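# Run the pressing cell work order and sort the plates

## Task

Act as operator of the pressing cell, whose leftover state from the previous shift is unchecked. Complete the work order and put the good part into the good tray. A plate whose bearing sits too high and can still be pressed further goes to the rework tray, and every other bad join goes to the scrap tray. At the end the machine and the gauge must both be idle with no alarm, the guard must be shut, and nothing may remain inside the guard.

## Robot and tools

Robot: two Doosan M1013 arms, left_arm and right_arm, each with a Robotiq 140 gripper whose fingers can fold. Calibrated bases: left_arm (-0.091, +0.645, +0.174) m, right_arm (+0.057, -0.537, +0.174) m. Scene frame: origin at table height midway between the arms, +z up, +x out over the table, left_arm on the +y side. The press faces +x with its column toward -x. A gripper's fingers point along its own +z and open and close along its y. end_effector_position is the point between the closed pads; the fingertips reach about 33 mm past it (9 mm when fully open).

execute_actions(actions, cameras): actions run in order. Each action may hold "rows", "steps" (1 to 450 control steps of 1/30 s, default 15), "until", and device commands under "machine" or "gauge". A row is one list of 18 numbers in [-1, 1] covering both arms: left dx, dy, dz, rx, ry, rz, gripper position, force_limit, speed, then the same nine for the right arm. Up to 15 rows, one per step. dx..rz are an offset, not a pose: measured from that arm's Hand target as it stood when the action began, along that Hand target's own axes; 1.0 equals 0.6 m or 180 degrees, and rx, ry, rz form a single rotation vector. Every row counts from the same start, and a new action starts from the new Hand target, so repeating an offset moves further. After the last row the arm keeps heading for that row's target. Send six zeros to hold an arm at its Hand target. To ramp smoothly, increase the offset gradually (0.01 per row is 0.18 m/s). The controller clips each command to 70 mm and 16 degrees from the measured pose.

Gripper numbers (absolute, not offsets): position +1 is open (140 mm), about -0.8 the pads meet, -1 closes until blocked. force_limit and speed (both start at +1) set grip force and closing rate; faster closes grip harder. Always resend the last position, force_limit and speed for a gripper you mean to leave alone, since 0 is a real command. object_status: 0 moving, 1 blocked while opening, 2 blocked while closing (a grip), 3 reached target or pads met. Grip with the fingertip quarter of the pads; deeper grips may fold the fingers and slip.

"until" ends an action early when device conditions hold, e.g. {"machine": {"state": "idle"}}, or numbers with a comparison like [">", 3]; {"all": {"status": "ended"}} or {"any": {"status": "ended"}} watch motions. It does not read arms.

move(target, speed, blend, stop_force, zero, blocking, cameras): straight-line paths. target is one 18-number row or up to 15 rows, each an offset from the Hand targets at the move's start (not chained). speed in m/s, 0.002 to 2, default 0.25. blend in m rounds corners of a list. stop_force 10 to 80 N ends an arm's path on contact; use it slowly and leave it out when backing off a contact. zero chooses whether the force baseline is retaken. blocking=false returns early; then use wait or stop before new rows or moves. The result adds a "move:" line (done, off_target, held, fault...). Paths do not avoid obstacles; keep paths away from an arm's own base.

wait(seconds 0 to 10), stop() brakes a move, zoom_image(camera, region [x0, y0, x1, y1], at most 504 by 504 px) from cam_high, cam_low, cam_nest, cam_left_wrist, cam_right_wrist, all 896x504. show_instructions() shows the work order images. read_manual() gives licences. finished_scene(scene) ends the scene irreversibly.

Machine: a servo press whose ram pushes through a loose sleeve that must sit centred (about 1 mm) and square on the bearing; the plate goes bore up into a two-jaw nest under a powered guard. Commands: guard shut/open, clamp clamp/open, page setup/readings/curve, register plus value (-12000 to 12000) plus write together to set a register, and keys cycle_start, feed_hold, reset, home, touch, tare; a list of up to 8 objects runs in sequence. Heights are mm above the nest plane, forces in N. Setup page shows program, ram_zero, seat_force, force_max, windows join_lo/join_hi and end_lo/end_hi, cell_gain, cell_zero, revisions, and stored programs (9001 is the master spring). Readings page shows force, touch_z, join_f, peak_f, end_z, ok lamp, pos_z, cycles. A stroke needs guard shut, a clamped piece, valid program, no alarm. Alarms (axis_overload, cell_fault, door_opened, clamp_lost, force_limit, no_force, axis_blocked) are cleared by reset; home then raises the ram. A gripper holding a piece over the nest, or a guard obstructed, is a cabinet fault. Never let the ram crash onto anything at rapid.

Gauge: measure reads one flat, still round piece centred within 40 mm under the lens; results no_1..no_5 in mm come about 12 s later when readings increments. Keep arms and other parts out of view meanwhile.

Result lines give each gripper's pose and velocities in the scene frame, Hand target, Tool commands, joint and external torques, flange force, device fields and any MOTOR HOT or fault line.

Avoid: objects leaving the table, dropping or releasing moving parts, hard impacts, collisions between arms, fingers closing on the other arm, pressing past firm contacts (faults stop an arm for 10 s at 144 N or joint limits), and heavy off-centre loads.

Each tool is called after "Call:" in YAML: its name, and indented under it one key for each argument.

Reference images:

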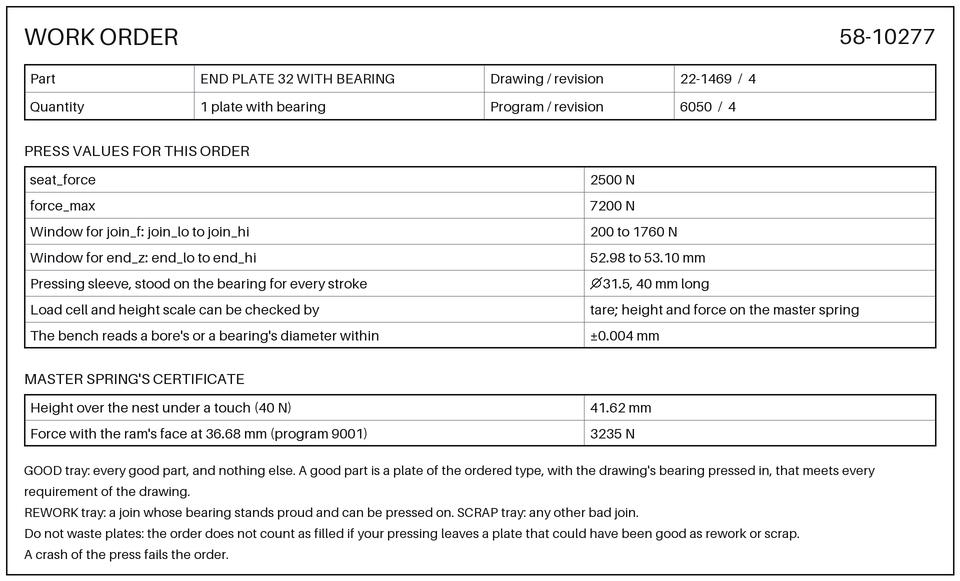

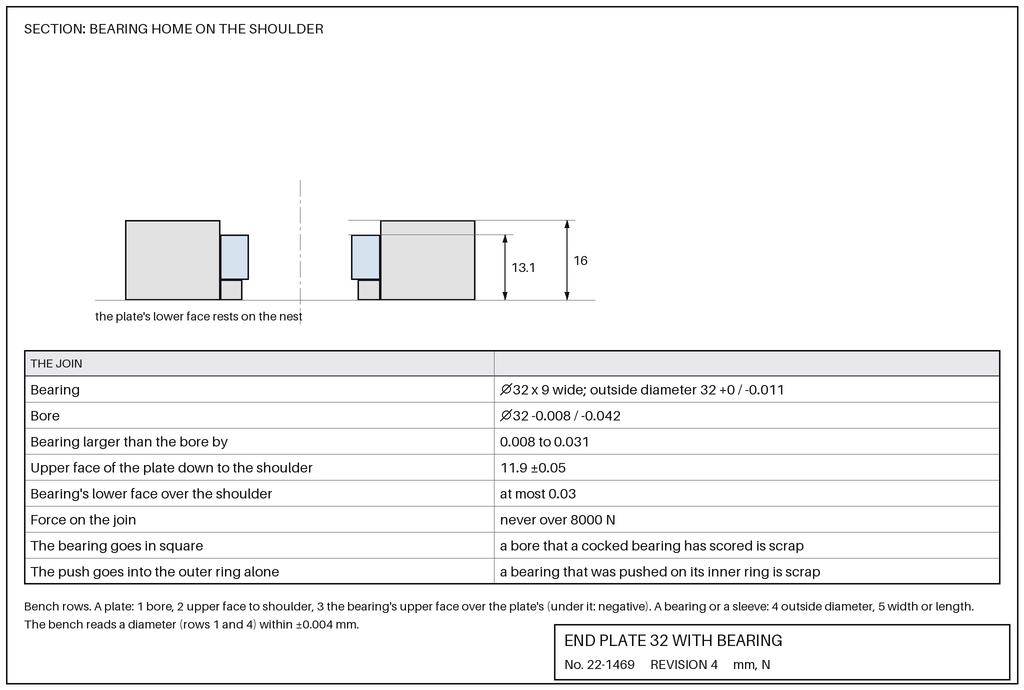

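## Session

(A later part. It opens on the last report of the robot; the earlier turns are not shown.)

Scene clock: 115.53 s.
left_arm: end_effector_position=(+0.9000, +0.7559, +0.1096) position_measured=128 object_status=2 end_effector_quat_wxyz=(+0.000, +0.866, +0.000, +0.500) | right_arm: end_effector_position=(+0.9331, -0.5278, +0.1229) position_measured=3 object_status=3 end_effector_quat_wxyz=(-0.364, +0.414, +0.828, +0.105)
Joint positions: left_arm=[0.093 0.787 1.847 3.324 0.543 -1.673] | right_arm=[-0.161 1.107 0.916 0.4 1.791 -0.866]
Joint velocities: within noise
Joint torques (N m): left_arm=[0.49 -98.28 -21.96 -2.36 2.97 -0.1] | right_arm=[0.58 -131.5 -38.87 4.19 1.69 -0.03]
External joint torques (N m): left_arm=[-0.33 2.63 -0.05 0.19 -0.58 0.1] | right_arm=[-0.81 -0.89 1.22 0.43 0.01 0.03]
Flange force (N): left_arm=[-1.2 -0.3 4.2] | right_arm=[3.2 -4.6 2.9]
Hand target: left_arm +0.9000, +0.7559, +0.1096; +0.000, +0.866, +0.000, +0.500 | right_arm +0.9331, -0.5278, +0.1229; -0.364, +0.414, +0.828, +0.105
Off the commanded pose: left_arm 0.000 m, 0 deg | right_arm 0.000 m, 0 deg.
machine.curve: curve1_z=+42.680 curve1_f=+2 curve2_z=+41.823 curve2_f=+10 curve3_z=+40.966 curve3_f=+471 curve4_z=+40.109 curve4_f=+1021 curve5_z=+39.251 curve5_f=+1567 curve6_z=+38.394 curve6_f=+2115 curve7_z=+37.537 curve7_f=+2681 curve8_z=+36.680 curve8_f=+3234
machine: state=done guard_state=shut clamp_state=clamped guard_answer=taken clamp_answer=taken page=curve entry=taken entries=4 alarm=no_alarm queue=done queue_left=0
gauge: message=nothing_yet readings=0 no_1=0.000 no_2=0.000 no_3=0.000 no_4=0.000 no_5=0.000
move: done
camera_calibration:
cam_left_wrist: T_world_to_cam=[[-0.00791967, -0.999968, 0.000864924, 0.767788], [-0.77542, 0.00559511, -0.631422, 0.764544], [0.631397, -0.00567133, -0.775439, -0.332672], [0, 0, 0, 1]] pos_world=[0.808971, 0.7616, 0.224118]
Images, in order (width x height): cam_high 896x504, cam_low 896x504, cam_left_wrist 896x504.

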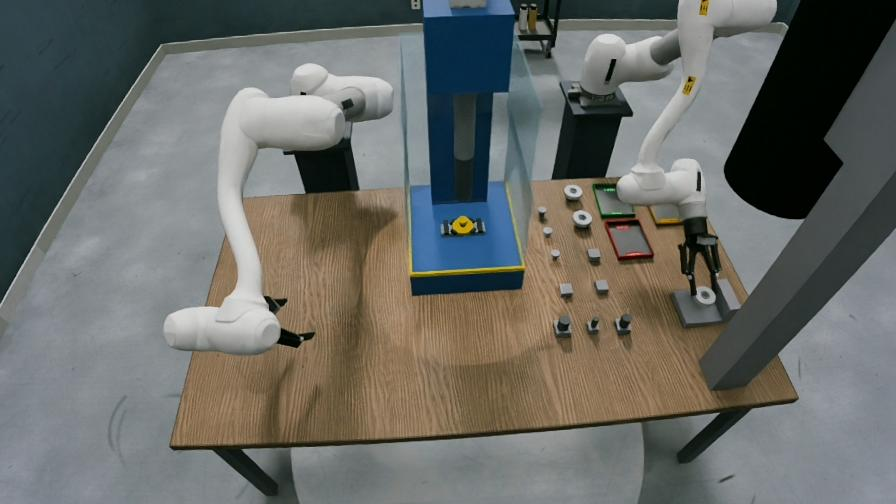

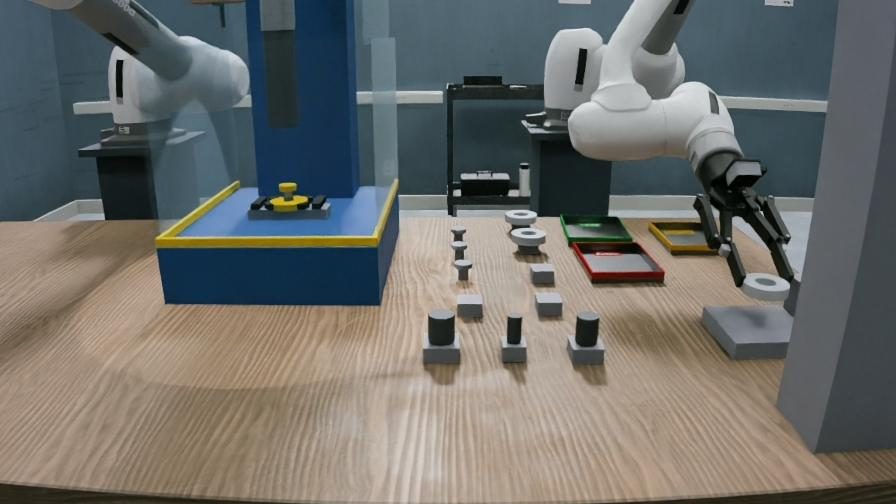

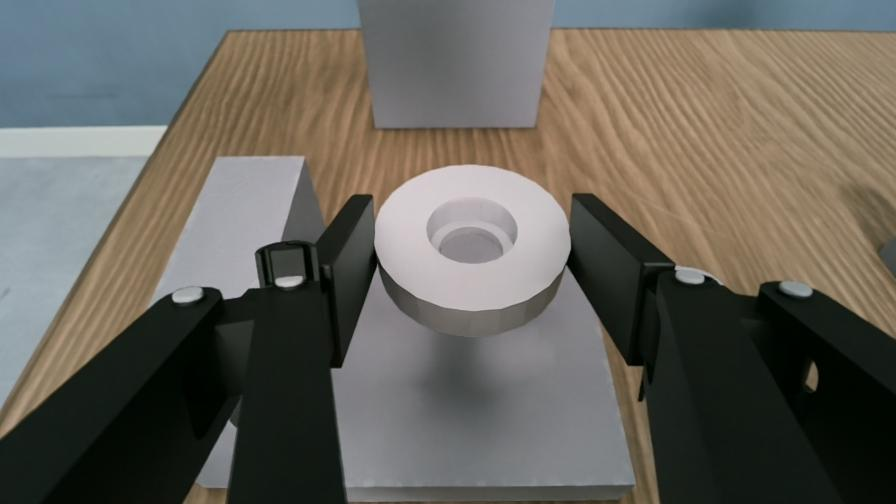

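Call:
move:
  target: [-0.0644,0.03,0.0372,0,0,0,-1,0,-1,0,0,0,0,0,0,1,1,1]
  speed: 0.1
  cameras: []

Call:
move:
  target: [-0.0231,0,0.0133,0,0,0,-1,0,-1,0,0,0,0,0,0,1,1,1]
  speed: 0.01
  stop_force: 10
  cameras: ["cam_left_wrist","cam_low"]

Scene clock: 117.73 s.
left_arm: end_effector_position=(+0.9000, +0.7379, +0.0651) position_measured=128 object_status=2 end_effector_quat_wxyz=(+0.000, +0.866, +0.000, +0.500) | right_arm: end_effector_position=(+0.9331, -0.5278, +0.1229) position_measured=3 object_status=3 end_effector_quat_wxyz=(-0.364, +0.414, +0.828, +0.105)
Joint positions: left_arm=[0.068 0.851 1.842 3.269 0.601 -1.635] | right_arm=[-0.161 1.107 0.916 0.4 1.791 -0.866]
Joint velocities: within noise
Joint torques (N m): left_arm=[1.38 -99.77 -19.56 -2.34 2.9 -0.1] | right_arm=[0.59 -131.52 -38.89 4.21 1.72 -0.05]
External joint torques (N m): left_arm=[-0.99 1.6 -0.48 0.4 -0.5 0.1] | right_arm=[-0.45 -0.43 1.41 0.39 -0.01 0.04]
Flange force (N): left_arm=[-0.1 0.3 3.5] | right_arm=[3.0 -4.2 3.3]
Hand target: left_arm +0.9000, +0.7379, +0.0650; +0.000, +0.866, +0.000, +0.500 | right_arm +0.9331, -0.5278, +0.1229; -0.364, +0.414, +0.828, +0.105
Off the commanded pose: left_arm 0.000 m, 0 deg | right_arm 0.000 m, 0 deg.
machine.curve: curve1_z=+42.680 curve1_f=+2 curve2_z=+41.823 curve2_f=+10 curve3_z=+40.966 curve3_f=+471 curve4_z=+40.109 curve4_f=+1021 curve5_z=+39.251 curve5_f=+1567 curve6_z=+38.394 curve6_f=+2115 curve7_z=+37.537 curve7_f=+2681 curve8_z=+36.680 curve8_f=+3234
machine: state=done guard_state=shut clamp_state=clamped guard_answer=taken clamp_answer=taken page=curve entry=taken entries=4 alarm=no_alarm queue=done queue_left=0
gauge: message=nothing_yet readings=0 no_1=0.000 no_2=0.000 no_3=0.000 no_4=0.000 no_5=0.000
move: done
No camera images: "cameras" was empty.

Scene clock: 119.73 s.
left_arm: end_effector_position=(+0.9002, +0.7379, +0.0577) position_measured=128 object_status=2 end_effector_quat_wxyz=(+0.000, +0.866, +0.000, +0.500) | right_arm: end_effector_position=(+0.9331, -0.5278, +0.1229) position_measured=3 object_status=3 end_effector_quat_wxyz=(-0.364, +0.414, +0.828, +0.105)
Joint positions: left_arm=[0.068 0.862 1.84 3.268 0.61 -1.633] | right_arm=[-0.161 1.107 0.916 0.4 1.791 -0.866]
Joint velocities: within noise
Joint torques (N m): left_arm=[1.19 -85.32 -11.85 -2.4 -1.78 -0.34] | right_arm=[0.76 -131.59 -38.84 4.16 1.7 -0.03]
External joint torques (N m): left_arm=[-1.46 -13.18 -7.8 0.52 4.18 0.34] | right_arm=[-0.09 -0.97 1.11 0.46 0.01 0.02]
Flange force (N): left_arm=[11.6 0.8 -5.1] | right_arm=[3.5 -3.9 2.9]
Hand target: left_arm +0.9002, +0.7379, +0.0577; +0.000, +0.866, +0.000, +0.500 (not the last commanded pose) | right_arm +0.9331, -0.5278, +0.1229; -0.364, +0.414, +0.828, +0.105
Off the commanded pose: left_arm 0.009 m, 0 deg | right_arm 0.000 m, 0 deg.
machine.curve: curve1_z=+42.680 curve1_f=+2 curve2_z=+41.823 curve2_f=+10 curve3_z=+40.966 curve3_f=+471 curve4_z=+40.109 curve4_f=+1021 curve5_z=+39.251 curve5_f=+1567 curve6_z=+38.394 curve6_f=+2115 curve7_z=+37.537 curve7_f=+2681 curve8_z=+36.680 curve8_f=+3234
machine: state=done guard_state=shut clamp_state=clamped guard_answer=taken clamp_answer=taken page=curve entry=taken entries=4 alarm=no_alarm queue=done queue_left=0
gauge: message=nothing_yet readings=0 no_1=0.000 no_2=0.000 no_3=0.000 no_4=0.000 no_5=0.000
move: contact (left_arm)
camera_calibration:
cam_left_wrist: T_world_to_cam=[[-0.00791999, -0.999968, 0.000861053, 0.749836], [-0.775104, 0.00559498, -0.631809, 0.731698], [0.631784, -0.00567133, -0.775124, -0.373528], [0, 0, 0, 1]] pos_world=[0.80907, 0.7436, 0.172117]
Images, in order (width x height): cam_low 896x504, cam_left_wrist 896x504.

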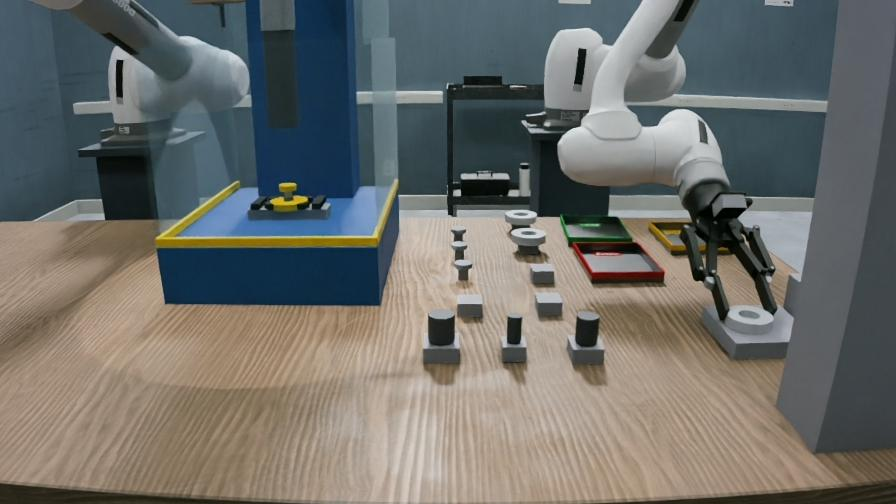

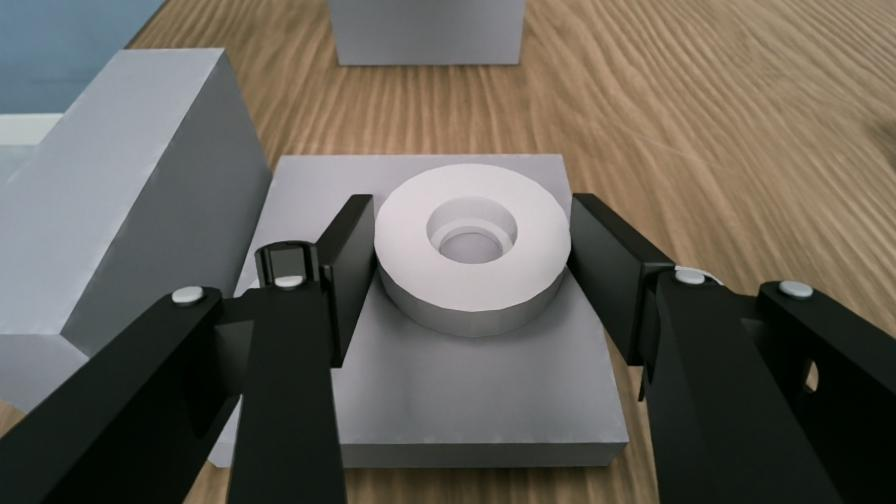

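Call:
move:
  target:
    - [0,0,0,0,0,0,0.17,0,-1,0,0,0,0,0,0,1,1,1]
    - [0,0,-0.0333,0,0,0,0.17,0,-1,0,0,0,0,0,0,1,1,1]
    - [0.0443,0,-0.2565,0,0,0,0.17,0,-1,0,0,0,0,0,0,1,1,1]
    - [-0.2094,0.3533,-0.6393,-0.433,0,0.25,0.17,0,-1,0,0,0,0,0,0,1,1,1]
  speed: [0.1,0.08,0.3,0.3]
  blend: [0,0,0.05,0]
  cameras: []

Call:
execute_actions:
  actions:
    - {"gauge":{"measure":true},"machine":{"page":"setup","register":"program","value":6050,"write":true},"steps":3}
  cameras: ["cam_left_wrist","cam_low"]

Call:
zoom_image:
  camera: "cam_left_wrist"
  region: [320, 120, 600, 380]

Scene clock: 125.83 s.
left_arm: end_effector_position=(+0.5052, +0.5260, +0.1408) position_measured=108 object_status=3 end_effector_quat_wxyz=(+0.354, +0.612, -0.612, +0.354) | right_arm: end_effector_position=(+0.9331, -0.5278, +0.1229) position_measured=3 object_status=3 end_effector_quat_wxyz=(-0.364, +0.414, +0.828, +0.105)
Joint positions: left_arm=[0.206 0.666 2.04 5.138 1.188 -2.03] | right_arm=[-0.161 1.107 0.916 0.4 1.791 -0.866]
Joint velocities: within noise
Joint torques (N m): left_arm=[0.63 -78.72 -12.92 -0.46 2.08 -0.14] | right_arm=[0.58 -131.8 -38.87 4.17 1.7 -0.08]
External joint torques (N m): left_arm=[-0.38 0.9 -0.59 0.22 0.08 0.13] | right_arm=[-0.15 -1.37 0.95 0.48 0.01 0.07]
Flange force (N): left_arm=[-1.5 -1.8 0.5] | right_arm=[3.8 -4.0 2.7]
Hand target: left_arm +0.5051, +0.5259, +0.1408; +0.354, +0.612, -0.612, +0.354 | right_arm +0.9331, -0.5278, +0.1229; -0.364, +0.414, +0.828, +0.105
Off the commanded pose: left_arm 0.000 m, 0 deg | right_arm 0.000 m, 0 deg.
machine.curve: curve1_z=+42.680 curve1_f=+2 curve2_z=+41.823 curve2_f=+10 curve3_z=+40.966 curve3_f=+471 curve4_z=+40.109 curve4_f=+1021 curve5_z=+39.251 curve5_f=+1567 curve6_z=+38.394 curve6_f=+2115 curve7_z=+37.537 curve7_f=+2681 curve8_z=+36.680 curve8_f=+3234
machine: state=done guard_state=shut clamp_state=clamped guard_answer=taken clamp_answer=taken page=curve entry=taken entries=4 alarm=no_alarm queue=done queue_left=0
gauge: message=nothing_yet readings=0 no_1=0.000 no_2=0.000 no_3=0.000 no_4=0.000 no_5=0.000
move: done
No camera images: "cameras" was empty.

Scene clock: 126.13 s.
left_arm: end_effector_position=(+0.5051, +0.5259, +0.1408) position_measured=108 object_status=3 end_effector_quat_wxyz=(+0.354, +0.612, -0.612, +0.354) | right_arm: end_effector_position=(+0.9331, -0.5278, +0.1229) position_measured=3 object_status=3 end_effector_quat_wxyz=(-0.364, +0.414, +0.828, +0.105)
Joint positions: left_arm=[0.206 0.666 2.04 5.138 1.188 -2.03] | right_arm=[-0.161 1.107 0.916 0.4 1.791 -0.866]
Joint velocities: within noise
Joint torques (N m): left_arm=[1.02 -79 -12.52 -0.63 2.19 -0.11] | right_arm=[0.69 -131.88 -38.89 4.16 1.66 -0.07]
External joint torques (N m): left_arm=[-0.78 1.27 -1 0.4 -0.03 0.11] | right_arm=[-0.54 -0.6 1.25 0.45 0.05 0.06]
Flange force (N): left_arm=[-1.9 -3.1 0.9] | right_arm=[2.9 -4.0 2.9]
Hand target: left_arm +0.5051, +0.5259, +0.1408; +0.354, +0.612, -0.612, +0.354 | right_arm +0.9331, -0.5278, +0.1229; -0.364, +0.414, +0.828, +0.105
Tool commands: left_gripper/position=+0.17 left_gripper/force_limit=+0.0 left_gripper/speed=-1.0 right_gripper/position=+1.0 right_gripper/force_limit=+1.0 right_gripper/speed=+1.0
Off the commanded pose: left_arm 0.000 m, 0 deg | right_arm 0.000 m, 0 deg.
machine.setup: program=+6050 ram_zero=+169.782 seat_force=+2500 force_max=+7200 join_lo=+200 join_hi=+1760 end_lo=+52.980 end_hi=+53.100 cell_gain=+0.544 cell_zero=+101 program_revision=+4 program_top=+53.100 stored1_number=+6050 stored1_revision=+4 stored2_number=+9001 stored2_revision=+1 stored3_number=+2835 stored3_revision=+2 stored4_number=+2341 stored4_revision=+5 stored5_number=+1133 stored5_revision=+3
machine: state=done guard_state=shut clamp_state=clamped guard_answer=taken clamp_answer=taken page=setup entry=taken entries=5 alarm=no_alarm queue=done queue_left=0
gauge: state=busy message=measure_taken readings=0 no_1=0.000 no_2=0.000 no_3=0.000 no_4=0.000 no_5=0.000
camera_calibration:
cam_left_wrist: T_world_to_cam=[[-0.999969, 0.00785697, 0.000780369, 0.505835], [0.00559475, 0.774838, -0.632136, -0.319703], [-0.00557133, -0.632112, -0.774857, 0.590698], [0, 0, 0, 1]] pos_world=[0.510899, 0.617131, 0.255216]
Images, in order (width x height): cam_low 896x504, cam_left_wrist 896x504.

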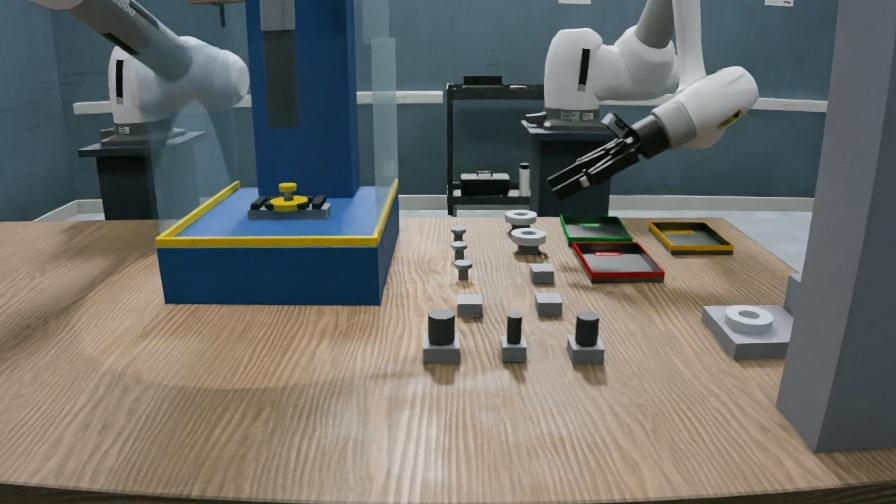

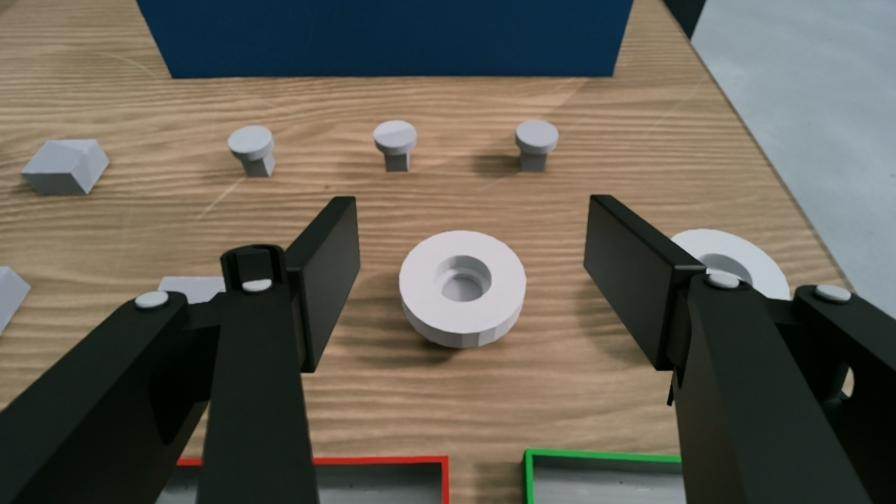

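Scaled by 1.800 from the camera's 896x504 image, which has a finer 1280x720 frame.

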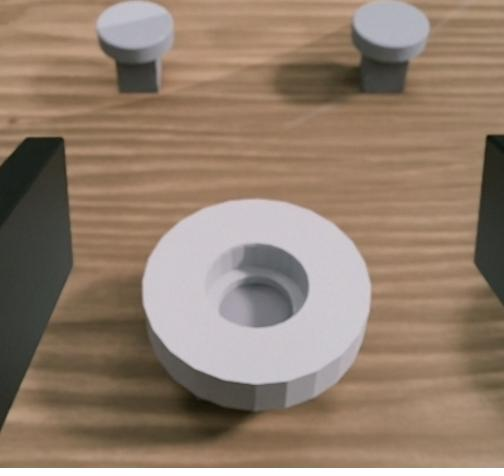

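Call:
move:
  target:
    - [-0.0869,-0.002,0.1389,0,0,0,0.28,0,-1,0,0,0,0,0,0,1,1,1]
    - [-0.0869,-0.002,0.1389,0,0,0,-1,0,-1,0,0,0,0,0,0,1,1,1]
    - [0.0286,-0.002,0.0722,0,0,0,-1,0,-1,0,0,0,0,0,0,1,1,1]
  speed: [0.12,0.1,0.1]
  cameras: ["cam_left_wrist","cam_low"]

Scene clock: 130.43 s.
left_arm: end_effector_position=(+0.5063, +0.4798, +0.1340) position_measured=127 object_status=2 end_effector_quat_wxyz=(+0.354, +0.612, -0.612, +0.354) | right_arm: end_effector_position=(+0.9331, -0.5278, +0.1229) position_measured=3 object_status=3 end_effector_quat_wxyz=(-0.364, +0.414, +0.828, +0.105)
Joint positions: left_arm=[0.132 0.67 2.059 5.066 1.151 -2.019] | right_arm=[-0.161 1.107 0.916 0.4 1.791 -0.866]
Joint velocities: within noise
Joint torques (N m): left_arm=[0.97 -78.22 -11.84 -0.91 2.5 -0.32] | right_arm=[0.65 -131.37 -38.89 4.16 1.67 -0.09]
External joint torques (N m): left_arm=[-0.75 0.96 -0.76 0.56 -0.32 0.32] | right_arm=[-0.56 -0.76 1.31 0.44 0.03 0.09]
Flange force (N): left_arm=[-1.6 -2.0 1.1] | right_arm=[3.3 -4.4 3.1]
Hand target: left_arm +0.5063, +0.4798, +0.1341; +0.354, +0.612, -0.612, +0.354 | right_arm +0.9331, -0.5278, +0.1229; -0.364, +0.414, +0.828, +0.105
Off the commanded pose: left_arm 0.000 m, 0 deg | right_arm 0.000 m, 0 deg.
machine.setup: program=+6050 ram_zero=+169.782 seat_force=+2500 force_max=+7200 join_lo=+200 join_hi=+1760 end_lo=+52.980 end_hi=+53.100 cell_gain=+0.544 cell_zero=+101 program_revision=+4 program_top=+53.100 stored1_number=+6050 stored1_revision=+4 stored2_number=+9001 stored2_revision=+1 stored3_number=+2835 stored3_revision=+2 stored4_number=+2341 stored4_revision=+5 stored5_number=+1133 stored5_revision=+3
machine: state=done guard_state=shut clamp_state=clamped guard_answer=taken clamp_answer=taken page=setup entry=taken entries=5 alarm=no_alarm queue=done queue_left=0
gauge: state=busy message=measure_taken readings=0 no_1=0.000 no_2=0.000 no_3=0.000 no_4=0.000 no_5=0.000
move: done
camera_calibration:
cam_left_wrist: T_world_to_cam=[[-0.999968, 0.00792055, 0.000857553, 0.507248], [0.00559523, 0.774837, -0.632136, -0.288273], [-0.00567133, -0.632111, -0.774857, 0.556205], [0, 0, 0, 1]] pos_world=[0.512, 0.570931, 0.248317]
Images, in order (width x height): cam_low 896x504, cam_left_wrist 896x504.

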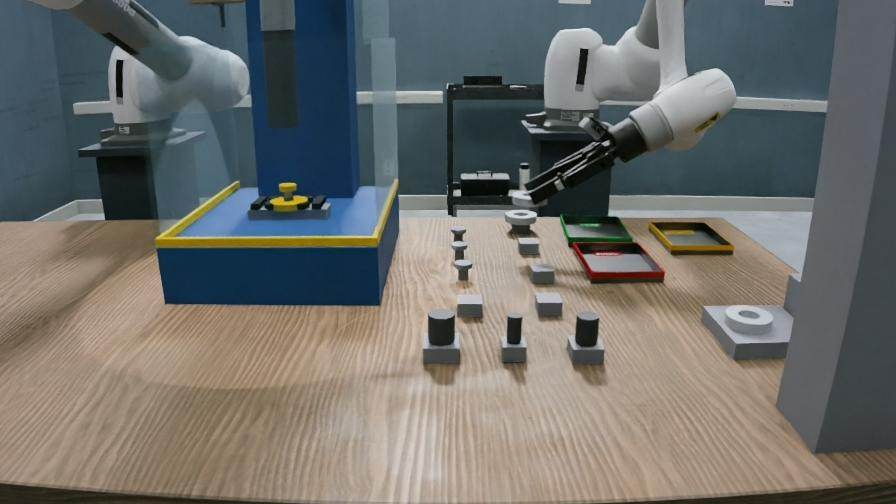

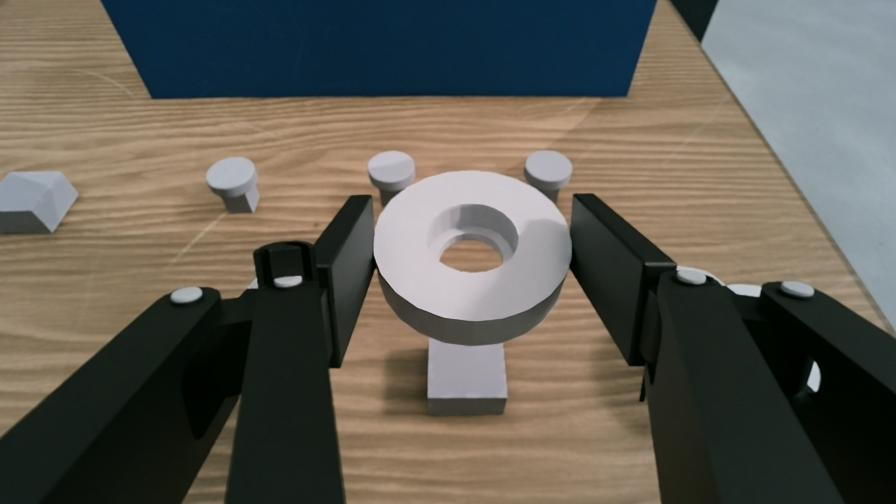

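Call:
execute_actions:
  actions:
    - {"steps":300,"until":{"gauge":{"readings":[">",0]}}}
  cameras: []

Scene clock: 138.03 s.
left_arm: end_effector_position=(+0.5063, +0.4798, +0.1341) position_measured=127 object_status=2 end_effector_quat_wxyz=(+0.354, +0.612, -0.612, +0.354) | right_arm: end_effector_position=(+0.9331, -0.5278, +0.1229) position_measured=3 object_status=3 end_effector_quat_wxyz=(-0.364, +0.414, +0.828, +0.105)
Joint positions: left_arm=[0.132 0.67 2.059 5.066 1.151 -2.02] | right_arm=[-0.161 1.107 0.916 0.4 1.791 -0.866]
Joint velocities: within noise
Joint torques (N m): left_arm=[1.24 -78.99 -11.86 -0.87 2.56 -0.12] | right_arm=[0.76 -131.78 -38.88 4.2 1.71 -0.05]
External joint torques (N m): left_arm=[-1.16 1.96 -0.75 0.52 -0.39 0.12] | right_arm=[-0.45 -0.19 1.4 0.4 -0.01 0.04]
Flange force (N): left_arm=[-2.6 -3.0 2.4] | right_arm=[2.6 -3.9 3.2]
Hand target: left_arm +0.5063, +0.4798, +0.1341; +0.354, +0.612, -0.612, +0.354 | right_arm +0.9331, -0.5278, +0.1229; -0.364, +0.414, +0.828, +0.105
Tool commands: left_gripper/position=-1.0 left_gripper/force_limit=+0.0 left_gripper/speed=-1.0 right_gripper/position=+1.0 right_gripper/force_limit=+1.0 right_gripper/speed=+1.0
Off the commanded pose: left_arm 0.000 m, 0 deg | right_arm 0.000 m, 0 deg.
machine.setup: program=+6050 ram_zero=+169.782 seat_force=+2500 force_max=+7200 join_lo=+200 join_hi=+1760 end_lo=+52.980 end_hi=+53.100 cell_gain=+0.544 cell_zero=+101 program_revision=+4 program_top=+53.100 stored1_number=+6050 stored1_revision=+4 stored2_number=+9001 stored2_revision=+1 stored3_number=+2835 stored3_revision=+2 stored4_number=+2341 stored4_revision=+5 stored5_number=+1133 stored5_revision=+3
machine: state=done guard_state=shut clamp_state=clamped guard_answer=taken clamp_answer=taken page=setup entry=taken entries=5 alarm=no_alarm queue=done queue_left=0
gauge: message=measure_taken readings=1 no_1=31.975 no_2=11.895 no_3=0.000 no_4=0.000 no_5=0.000
No camera images: "cameras" was empty.

Call:
execute_actions:
  actions:
    - {"machine":[{"guard":"open"},{"clamp":"open"}],"steps":2}
  cameras: []

Call:
move:
  target:
    - [-0.114,0,0.0658,0,0,0,-1,0,-1,0,0,0,0,0,0,1,1,1]
    - [-0.114,0,0.0658,0,0,0,0.28,0,-1,0,0,0,0,0,0,1,1,1]
    - [-0.114,0,-0.1009,0,0,0,0.28,0,-1,0,0,0,0,0,0,1,1,1]
    - [0.4072,-0.1562,0.144,0,0,0,0.28,0,-1,0,0,0,0,0,0,1,1,1]
  speed: [0.08,0.1,0.12,0.3]
  blend: [0,0,0.03,0]
  cameras: ["cam_left_wrist","cam_low"]

Scene clock: 140.23 s.
left_arm: end_effector_position=(+0.5063, +0.4798, +0.1341) position_measured=127 object_status=2 end_effector_quat_wxyz=(+0.354, +0.612, -0.612, +0.354) | right_arm: end_effector_position=(+0.9331, -0.5278, +0.1229) position_measured=3 object_status=3 end_effector_quat_wxyz=(-0.364, +0.414, +0.828, +0.105)
Joint positions: left_arm=[0.132 0.67 2.059 5.066 1.151 -2.02] | right_arm=[-0.161 1.107 0.916 0.4 1.791 -0.866]
Joint velocities: within noise
Joint torques (N m): left_arm=[0.98 -79.13 -11.91 -0.9 2.52 -0.11] | right_arm=[0.59 -131.56 -38.89 4.21 1.69 -0.04]
External joint torques (N m): left_arm=[-0.65 1.91 -0.81 0.55 -0.35 0.11] | right_arm=[-0.23 -0.24 1.49 0.38 0.02 0.03]
Flange force (N): left_arm=[-2.9 -3.0 1.5] | right_arm=[3.0 -4.0 3.4]
Hand target: left_arm +0.5063, +0.4798, +0.1341; +0.354, +0.612, -0.612, +0.354 | right_arm +0.9331, -0.5278, +0.1229; -0.364, +0.414, +0.828, +0.105
Tool commands: left_gripper/position=-1.0 left_gripper/force_limit=+0.0 left_gripper/speed=-1.0 right_gripper/position=+1.0 right_gripper/force_limit=+1.0 right_gripper/speed=+1.0
Off the commanded pose: left_arm 0.000 m, 0 deg | right_arm 0.000 m, 0 deg.
machine.setup: program=+6050 ram_zero=+169.782 seat_force=+2500 force_max=+7200 join_lo=+200 join_hi=+1760 end_lo=+52.980 end_hi=+53.100 cell_gain=+0.544 cell_zero=+101 program_revision=+4 program_top=+53.100 stored1_number=+6050 stored1_revision=+4 stored2_number=+9001 stored2_revision=+1 stored3_number=+2835 stored3_revision=+2 stored4_number=+2341 stored4_revision=+5 stored5_number=+1133 stored5_revision=+3
machine: state=done guard_state=between clamp_state=clamped guard_answer=taken clamp_answer=taken page=setup entry=taken entries=5 alarm=no_alarm queue=running queue_left=1
gauge: message=measure_taken readings=1 no_1=31.975 no_2=11.895 no_3=0.000 no_4=0.000 no_5=0.000
No camera images: "cameras" was empty.

Scene clock: 145.03 s.
left_arm: end_effector_position=(+0.6001, +0.2829, +0.3024) position_measured=94 object_status=3 end_effector_quat_wxyz=(+0.354, +0.612, -0.612, +0.354) | right_arm: end_effector_position=(+0.9331, -0.5278, +0.1229) position_measured=3 object_status=3 end_effector_quat_wxyz=(-0.364, +0.414, +0.828, +0.105)
Joint positions: left_arm=[-0.171 0.51 1.856 5.001 1.103 -2.458] | right_arm=[-0.161 1.107 0.916 0.4 1.791 -0.866]
Joint velocities: within noise
Joint torques (N m): left_arm=[-0.03 -78.68 -26.35 -1.25 1.53 0] | right_arm=[0.55 -131.38 -38.86 4.2 1.73 -0.07]
External joint torques (N m): left_arm=[0.31 0.94 -0.43 0.45 0 0] | right_arm=[-0.43 -1.77 0.99 0.45 -0.01 0.06]
Flange force (N): left_arm=[-0.8 -2.3 -0.2] | right_arm=[4.3 -4.9 2.9]
Hand target: left_arm +0.6001, +0.2829, +0.3025; +0.354, +0.612, -0.612, +0.354 | right_arm +0.9331, -0.5278, +0.1229; -0.364, +0.414, +0.828, +0.105
Off the commanded pose: left_arm 0.000 m, 0 deg | right_arm 0.000 m, 0 deg.
machine.setup: program=+6050 ram_zero=+169.782 seat_force=+2500 force_max=+7200 join_lo=+200 join_hi=+1760 end_lo=+52.980 end_hi=+53.100 cell_gain=+0.544 cell_zero=+101 program_revision=+4 program_top=+53.100 stored1_number=+6050 stored1_revision=+4 stored2_number=+9001 stored2_revision=+1 stored3_number=+2835 stored3_revision=+2 stored4_number=+2341 stored4_revision=+5 stored5_number=+1133 stored5_revision=+3
machine: state=idle guard_state=open clamp_state=open guard_answer=taken clamp_answer=taken page=setup entry=taken entries=5 alarm=no_alarm queue=done queue_left=0
gauge: message=measure_taken readings=1 no_1=31.975 no_2=11.895 no_3=0.000 no_4=0.000 no_5=0.000
move: done
camera_calibration:
cam_left_wrist: T_world_to_cam=[[-0.999969, 0.00785703, 0.000779763, 0.602516], [0.00559475, 0.774789, -0.632195, -0.0297525], [-0.00557133, -0.632171, -0.774809, 0.562843], [0, 0, 0, 1]] pos_world=[0.605799, 0.374131, 0.416816]
Images, in order (width x height): cam_low 896x504, cam_left_wrist 896x504.

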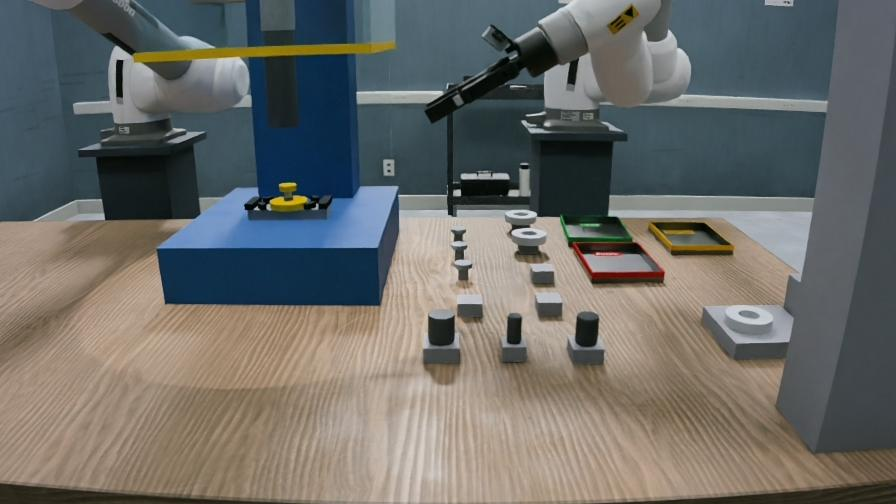

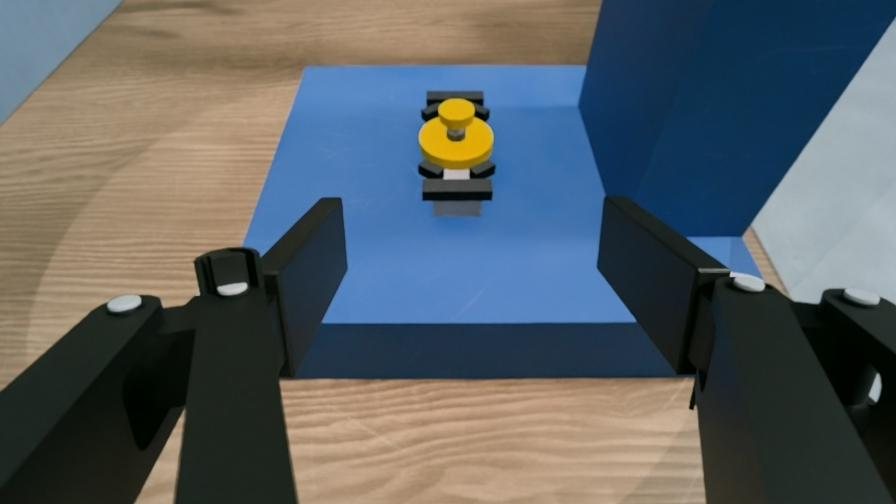

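Call:
move:
  target:
    - [0,0,0.5,0,0,0,0.28,0,-1,0,0,0,0,0,0,1,1,1]
    - [0,0,0.5,0,0,0,-1,0,-1,0,0,0,0,0,0,1,1,1]
    - [0.0722,0,0.4583,0,0,0,-1,0,-1,0,0,0,0,0,0,1,1,1]
    - [-0.15,0,0.0153,0,0,0,-1,0,-1,0,0,0,0,0,0,1,1,1]
  speed: [0.15,0.1,0.1,0.25]
  cameras: ["cam_left_wrist","cam_low"]

Scene clock: 152.27 s.
left_arm: end_effector_position=(+0.6000, +0.3198, +0.2199) position_measured=128 object_status=2 end_effector_quat_wxyz=(+0.354, +0.612, -0.612, +0.354) | right_arm: end_effector_position=(+0.9331, -0.5278, +0.1229) position_measured=3 object_status=3 end_effector_quat_wxyz=(-0.364, +0.414, +0.828, +0.105)
Joint positions: left_arm=[-0.118 0.613 1.887 4.971 1.1 -2.303] | right_arm=[-0.161 1.107 0.916 0.4 1.791 -0.866]
Joint velocities: within noise
Joint torques (N m): left_arm=[0.26 -86.13 -22.46 -1.88 2.83 -0.12] | right_arm=[0.77 -131.83 -38.95 4.21 1.69 -0.05]
External joint torques (N m): left_arm=[-0.03 4.5 0.57 1.12 -1.04 0.12] | right_arm=[-0.76 -0.81 1.23 0.42 0.01 0.04]
Flange force (N): left_arm=[-5.2 -3.6 2.9] | right_arm=[3.1 -4.5 2.9]
Hand target: left_arm +0.6001, +0.3199, +0.2199; +0.354, +0.612, -0.612, +0.354 | right_arm +0.9331, -0.5278, +0.1229; -0.364, +0.414, +0.828, +0.105
Off the commanded pose: left_arm 0.000 m, 0 deg | right_arm 0.000 m, 0 deg.
machine.setup: program=+6050 ram_zero=+169.782 seat_force=+2500 force_max=+7200 join_lo=+200 join_hi=+1760 end_lo=+52.980 end_hi=+53.100 cell_gain=+0.544 cell_zero=+101 program_revision=+4 program_top=+53.100 stored1_number=+6050 stored1_revision=+4 stored2_number=+9001 stored2_revision=+1 stored3_number=+2835 stored3_revision=+2 stored4_number=+2341 stored4_revision=+5 stored5_number=+1133 stored5_revision=+3
machine: state=idle guard_state=open clamp_state=open guard_answer=taken clamp_answer=taken page=setup entry=taken entries=5 alarm=no_alarm queue=done queue_left=0
gauge: message=measure_taken readings=1 no_1=31.975 no_2=11.895 no_3=0.000 no_4=0.000 no_5=0.000
move: done
camera_calibration:
cam_left_wrist: T_world_to_cam=[[-0.999968, 0.00792055, 0.000857553, 0.602238], [0.00559523, 0.774837, -0.632136, -0.110538], [-0.00567133, -0.632111, -0.774857, 0.5223], [0, 0, 0, 1]] pos_world=[0.6058, 0.411031, 0.334317]
Images, in order (width x height): cam_low 896x504, cam_left_wrist 896x504.

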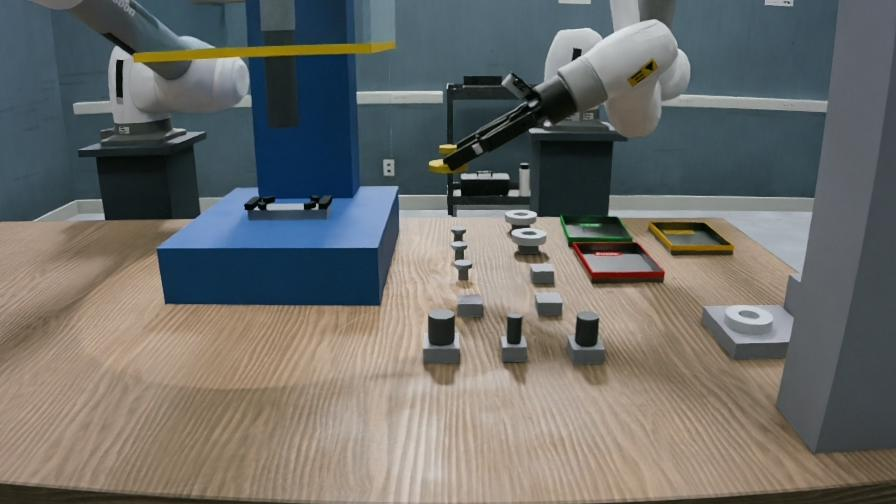

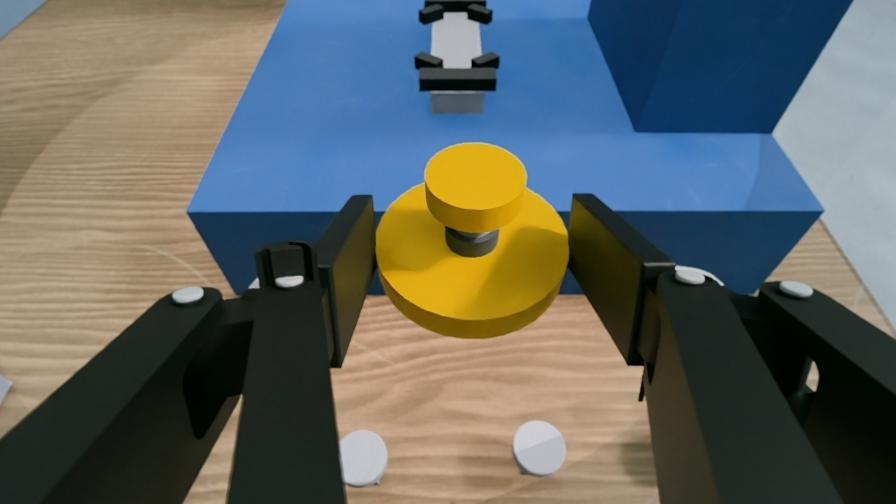

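Call:
move:
  target:
    - [-0.2336,-0.3043,-0.1213,0.433,0,-0.25,-1,0,-1,0,0,0,0,0,0,1,1,1]
    - [-0.3483,-0.3043,-0.055,0.433,0,-0.25,-1,0,-1,0,0,0,0,0,0,1,1,1]
  speed: [0.3,0.08]
  cameras: ["cam_left_wrist","cam_low"]

Call:
zoom_image:
  camera: "cam_low"
  region: [480, 240, 620, 340]

Scene clock: 156.83 s.
left_arm: end_effector_position=(+0.7826, +0.4529, +0.0554) position_measured=128 object_status=2 end_effector_quat_wxyz=(+0.000, +0.866, +0.000, +0.500) | right_arm: end_effector_position=(+0.9331, -0.5278, +0.1229) position_measured=3 object_status=3 end_effector_quat_wxyz=(-0.364, +0.414, +0.828, +0.105)
Joint positions: left_arm=[-0.387 0.808 2.03 2.672 0.769 -1.414] | right_arm=[-0.161 1.107 0.916 0.4 1.791 -0.866]
Joint velocities: within noise
Joint torques (N m): left_arm=[0.91 -96.12 -17.35 -1.07 3.86 -0.14] | right_arm=[0.91 -131.84 -38.92 4.17 1.7 -0.09]
External joint torques (N m): left_arm=[-0.95 4.35 0.81 0.19 -1.48 0.14] | right_arm=[-0.47 -0.24 1.41 0.43 0.01 0.08]
Flange force (N): left_arm=[-3.6 1.7 4.6] | right_arm=[2.7 -3.9 3.2]
Hand target: left_arm +0.7826, +0.4529, +0.0554; +0.000, +0.866, +0.000, +0.500 | right_arm +0.9331, -0.5278, +0.1229; -0.364, +0.414, +0.828, +0.105
Off the commanded pose: left_arm 0.000 m, 0 deg | right_arm 0.000 m, 0 deg.
machine.setup: program=+6050 ram_zero=+169.782 seat_force=+2500 force_max=+7200 join_lo=+200 join_hi=+1760 end_lo=+52.980 end_hi=+53.100 cell_gain=+0.544 cell_zero=+101 program_revision=+4 program_top=+53.100 stored1_number=+6050 stored1_revision=+4 stored2_number=+9001 stored2_revision=+1 stored3_number=+2835 stored3_revision=+2 stored4_number=+2341 stored4_revision=+5 stored5_number=+1133 stored5_revision=+3
machine: state=idle guard_state=open clamp_state=open guard_answer=taken clamp_answer=taken page=setup entry=taken entries=5 alarm=no_alarm queue=done queue_left=0
gauge: message=measure_taken readings=1 no_1=31.975 no_2=11.895 no_3=0.000 no_4=0.000 no_5=0.000
move: done
camera_calibration:
cam_left_wrist: T_world_to_cam=[[-0.00799763, -0.999968, 0.000796582, 0.46398], [-0.775055, 0.00569545, -0.631868, 0.640617], [0.631843, -0.00567084, -0.775075, -0.302679], [0, 0, 0, 1]] pos_world=[0.69147, 0.4586, 0.169817]
Images, in order (width x height): cam_low 896x504, cam_left_wrist 896x504.

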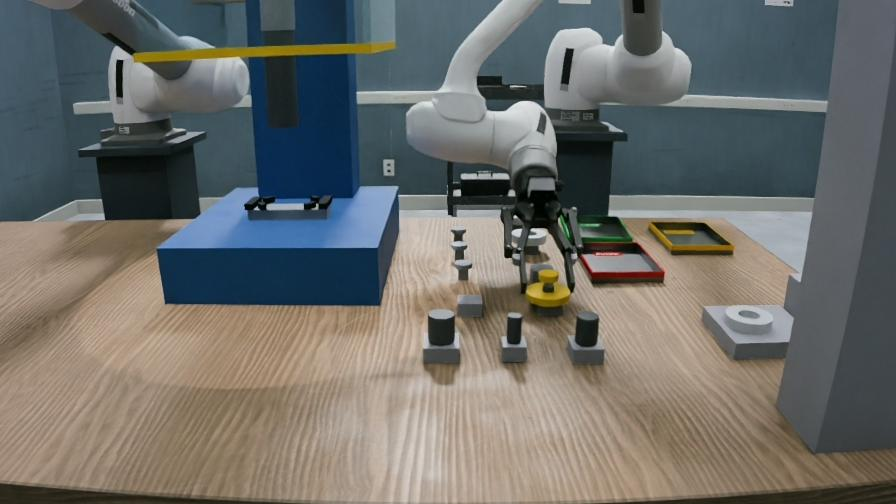

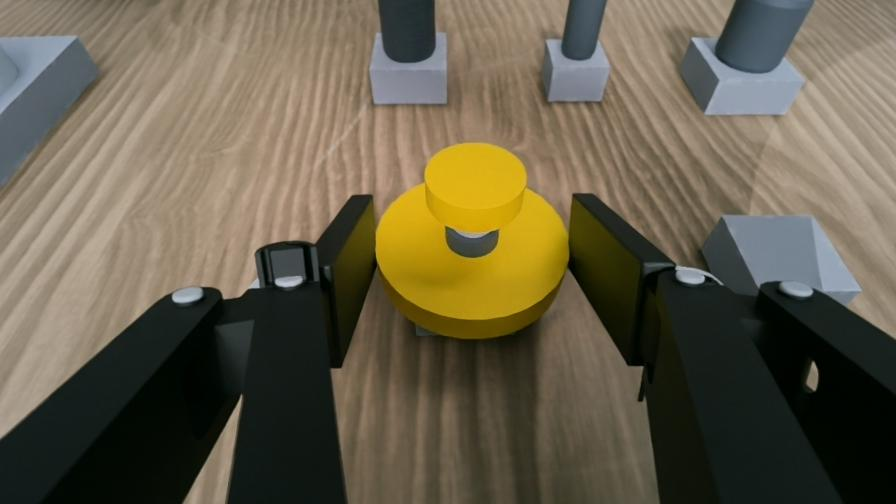

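Scaled by 3.600 from the camera's 896x504 image, which has a finer 1280x720 frame.

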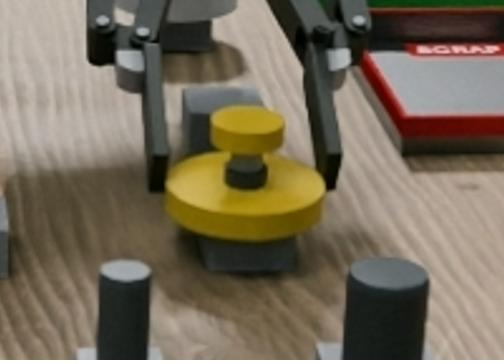

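Call:
move:
  target:
    - [-0.0017,0,0.001,0,0,0,-1,0,-1,0,0,0,0,0,0,1,1,1]
    - [-0.0017,0,0.001,0,0,0,0.2,0,-1,0,0,0,0,0,0,1,1,1]
    - [0.0866,0,-0.1833,0,0,0,0.17,0,-1,0,0,0,0,0,0,1,1,1]
    - [0.159,-0.475,0.0344,0,0,0,0.17,0,-1,0,0,0,0,0,0,1,1,1]
    - [0.1013,-0.475,0.1677,0,0,0,0.17,0,-1,0,0,0,0,0,0,1,1,1]
    - [0.1013,-0.475,0.1677,0,0,0,-1,0,-1,0,0,0,0,0,0,1,1,1]
    - [0.2168,-0.475,0.101,0,0,0,-1,0,-1,0,0,0,0,0,0,1,1,1]
  speed: [0.05,0.1,0.12,0.3,0.1,0.1,0.12]
  cameras: ["cam_left_wrist","cam_low"]

Scene clock: 165.77 s.
left_arm: end_effector_position=(+0.9002, +0.7379, +0.1375) position_measured=128 object_status=2 end_effector_quat_wxyz=(+0.000, +0.866, +0.000, +0.500) | right_arm: end_effector_position=(+0.9331, -0.5278, +0.1229) position_measured=3 object_status=3 end_effector_quat_wxyz=(-0.364, +0.414, +0.828, +0.105)
Joint positions: left_arm=[0.068 0.744 1.855 3.29 0.508 -1.66] | right_arm=[-0.161 1.107 0.916 0.4 1.791 -0.866]
Joint velocities: within noise
Joint torques (N m): left_arm=[1.01 -97.02 -22.92 -2.66 2.86 0] | right_arm=[0.72 -131.53 -38.84 4.19 1.69 -0.09]
External joint torques (N m): left_arm=[-0.54 3.28 -0.53 0.35 -0.46 -0.01] | right_arm=[-0.68 -1.04 1.12 0.44 0.02 0.08]
Flange force (N): left_arm=[-1.1 -0.7 6.0] | right_arm=[3.3 -4.4 2.7]
Hand target: left_arm +0.9002, +0.7380, +0.1376; +0.000, +0.866, +0.000, +0.500 | right_arm +0.9331, -0.5278, +0.1229; -0.364, +0.414, +0.828, +0.105
Off the commanded pose: left_arm 0.000 m, 0 deg | right_arm 0.000 m, 0 deg.
machine.setup: program=+6050 ram_zero=+169.782 seat_force=+2500 force_max=+7200 join_lo=+200 join_hi=+1760 end_lo=+52.980 end_hi=+53.100 cell_gain=+0.544 cell_zero=+101 program_revision=+4 program_top=+53.100 stored1_number=+6050 stored1_revision=+4 stored2_number=+9001 stored2_revision=+1 stored3_number=+2835 stored3_revision=+2 stored4_number=+2341 stored4_revision=+5 stored5_number=+1133 stored5_revision=+3
machine: state=idle guard_state=open clamp_state=open guard_answer=taken clamp_answer=taken page=setup entry=taken entries=5 alarm=no_alarm queue=done queue_left=0
gauge: message=measure_taken readings=1 no_1=31.975 no_2=11.895 no_3=0.000 no_4=0.000 no_5=0.000
move: done
camera_calibration:
cam_left_wrist: T_world_to_cam=[[-0.0079972, -0.999968, 0.000797508, 0.749845], [-0.775104, 0.00569497, -0.631808, 0.782042], [0.631784, -0.00567085, -0.775124, -0.311673], [0, 0, 0, 1]] pos_world=[0.80907, 0.7436, 0.251917]
Images, in order (width x height): cam_low 896x504, cam_left_wrist 896x504.

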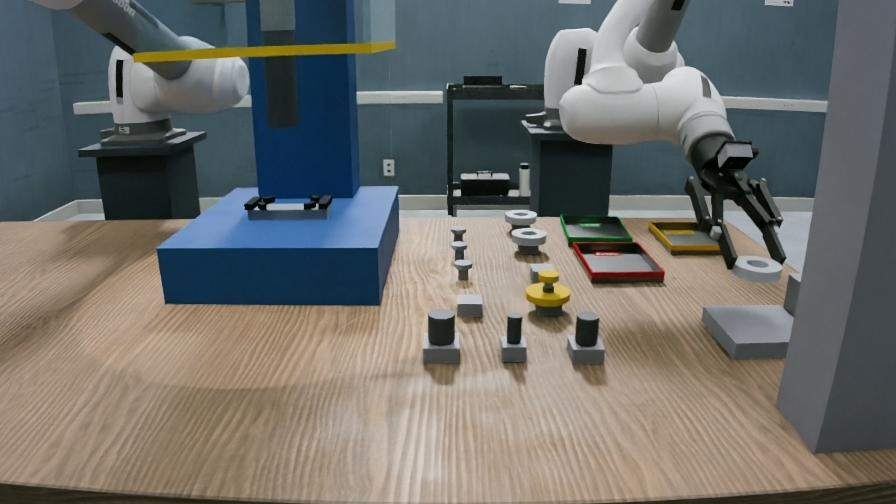

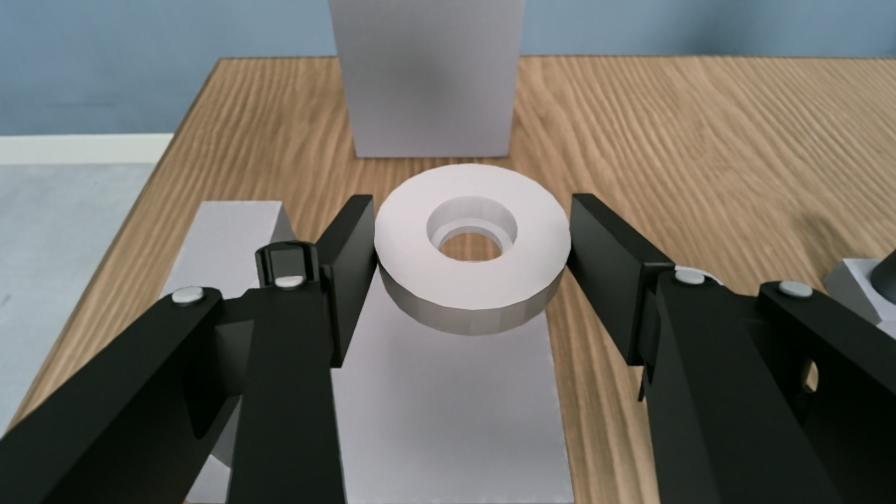

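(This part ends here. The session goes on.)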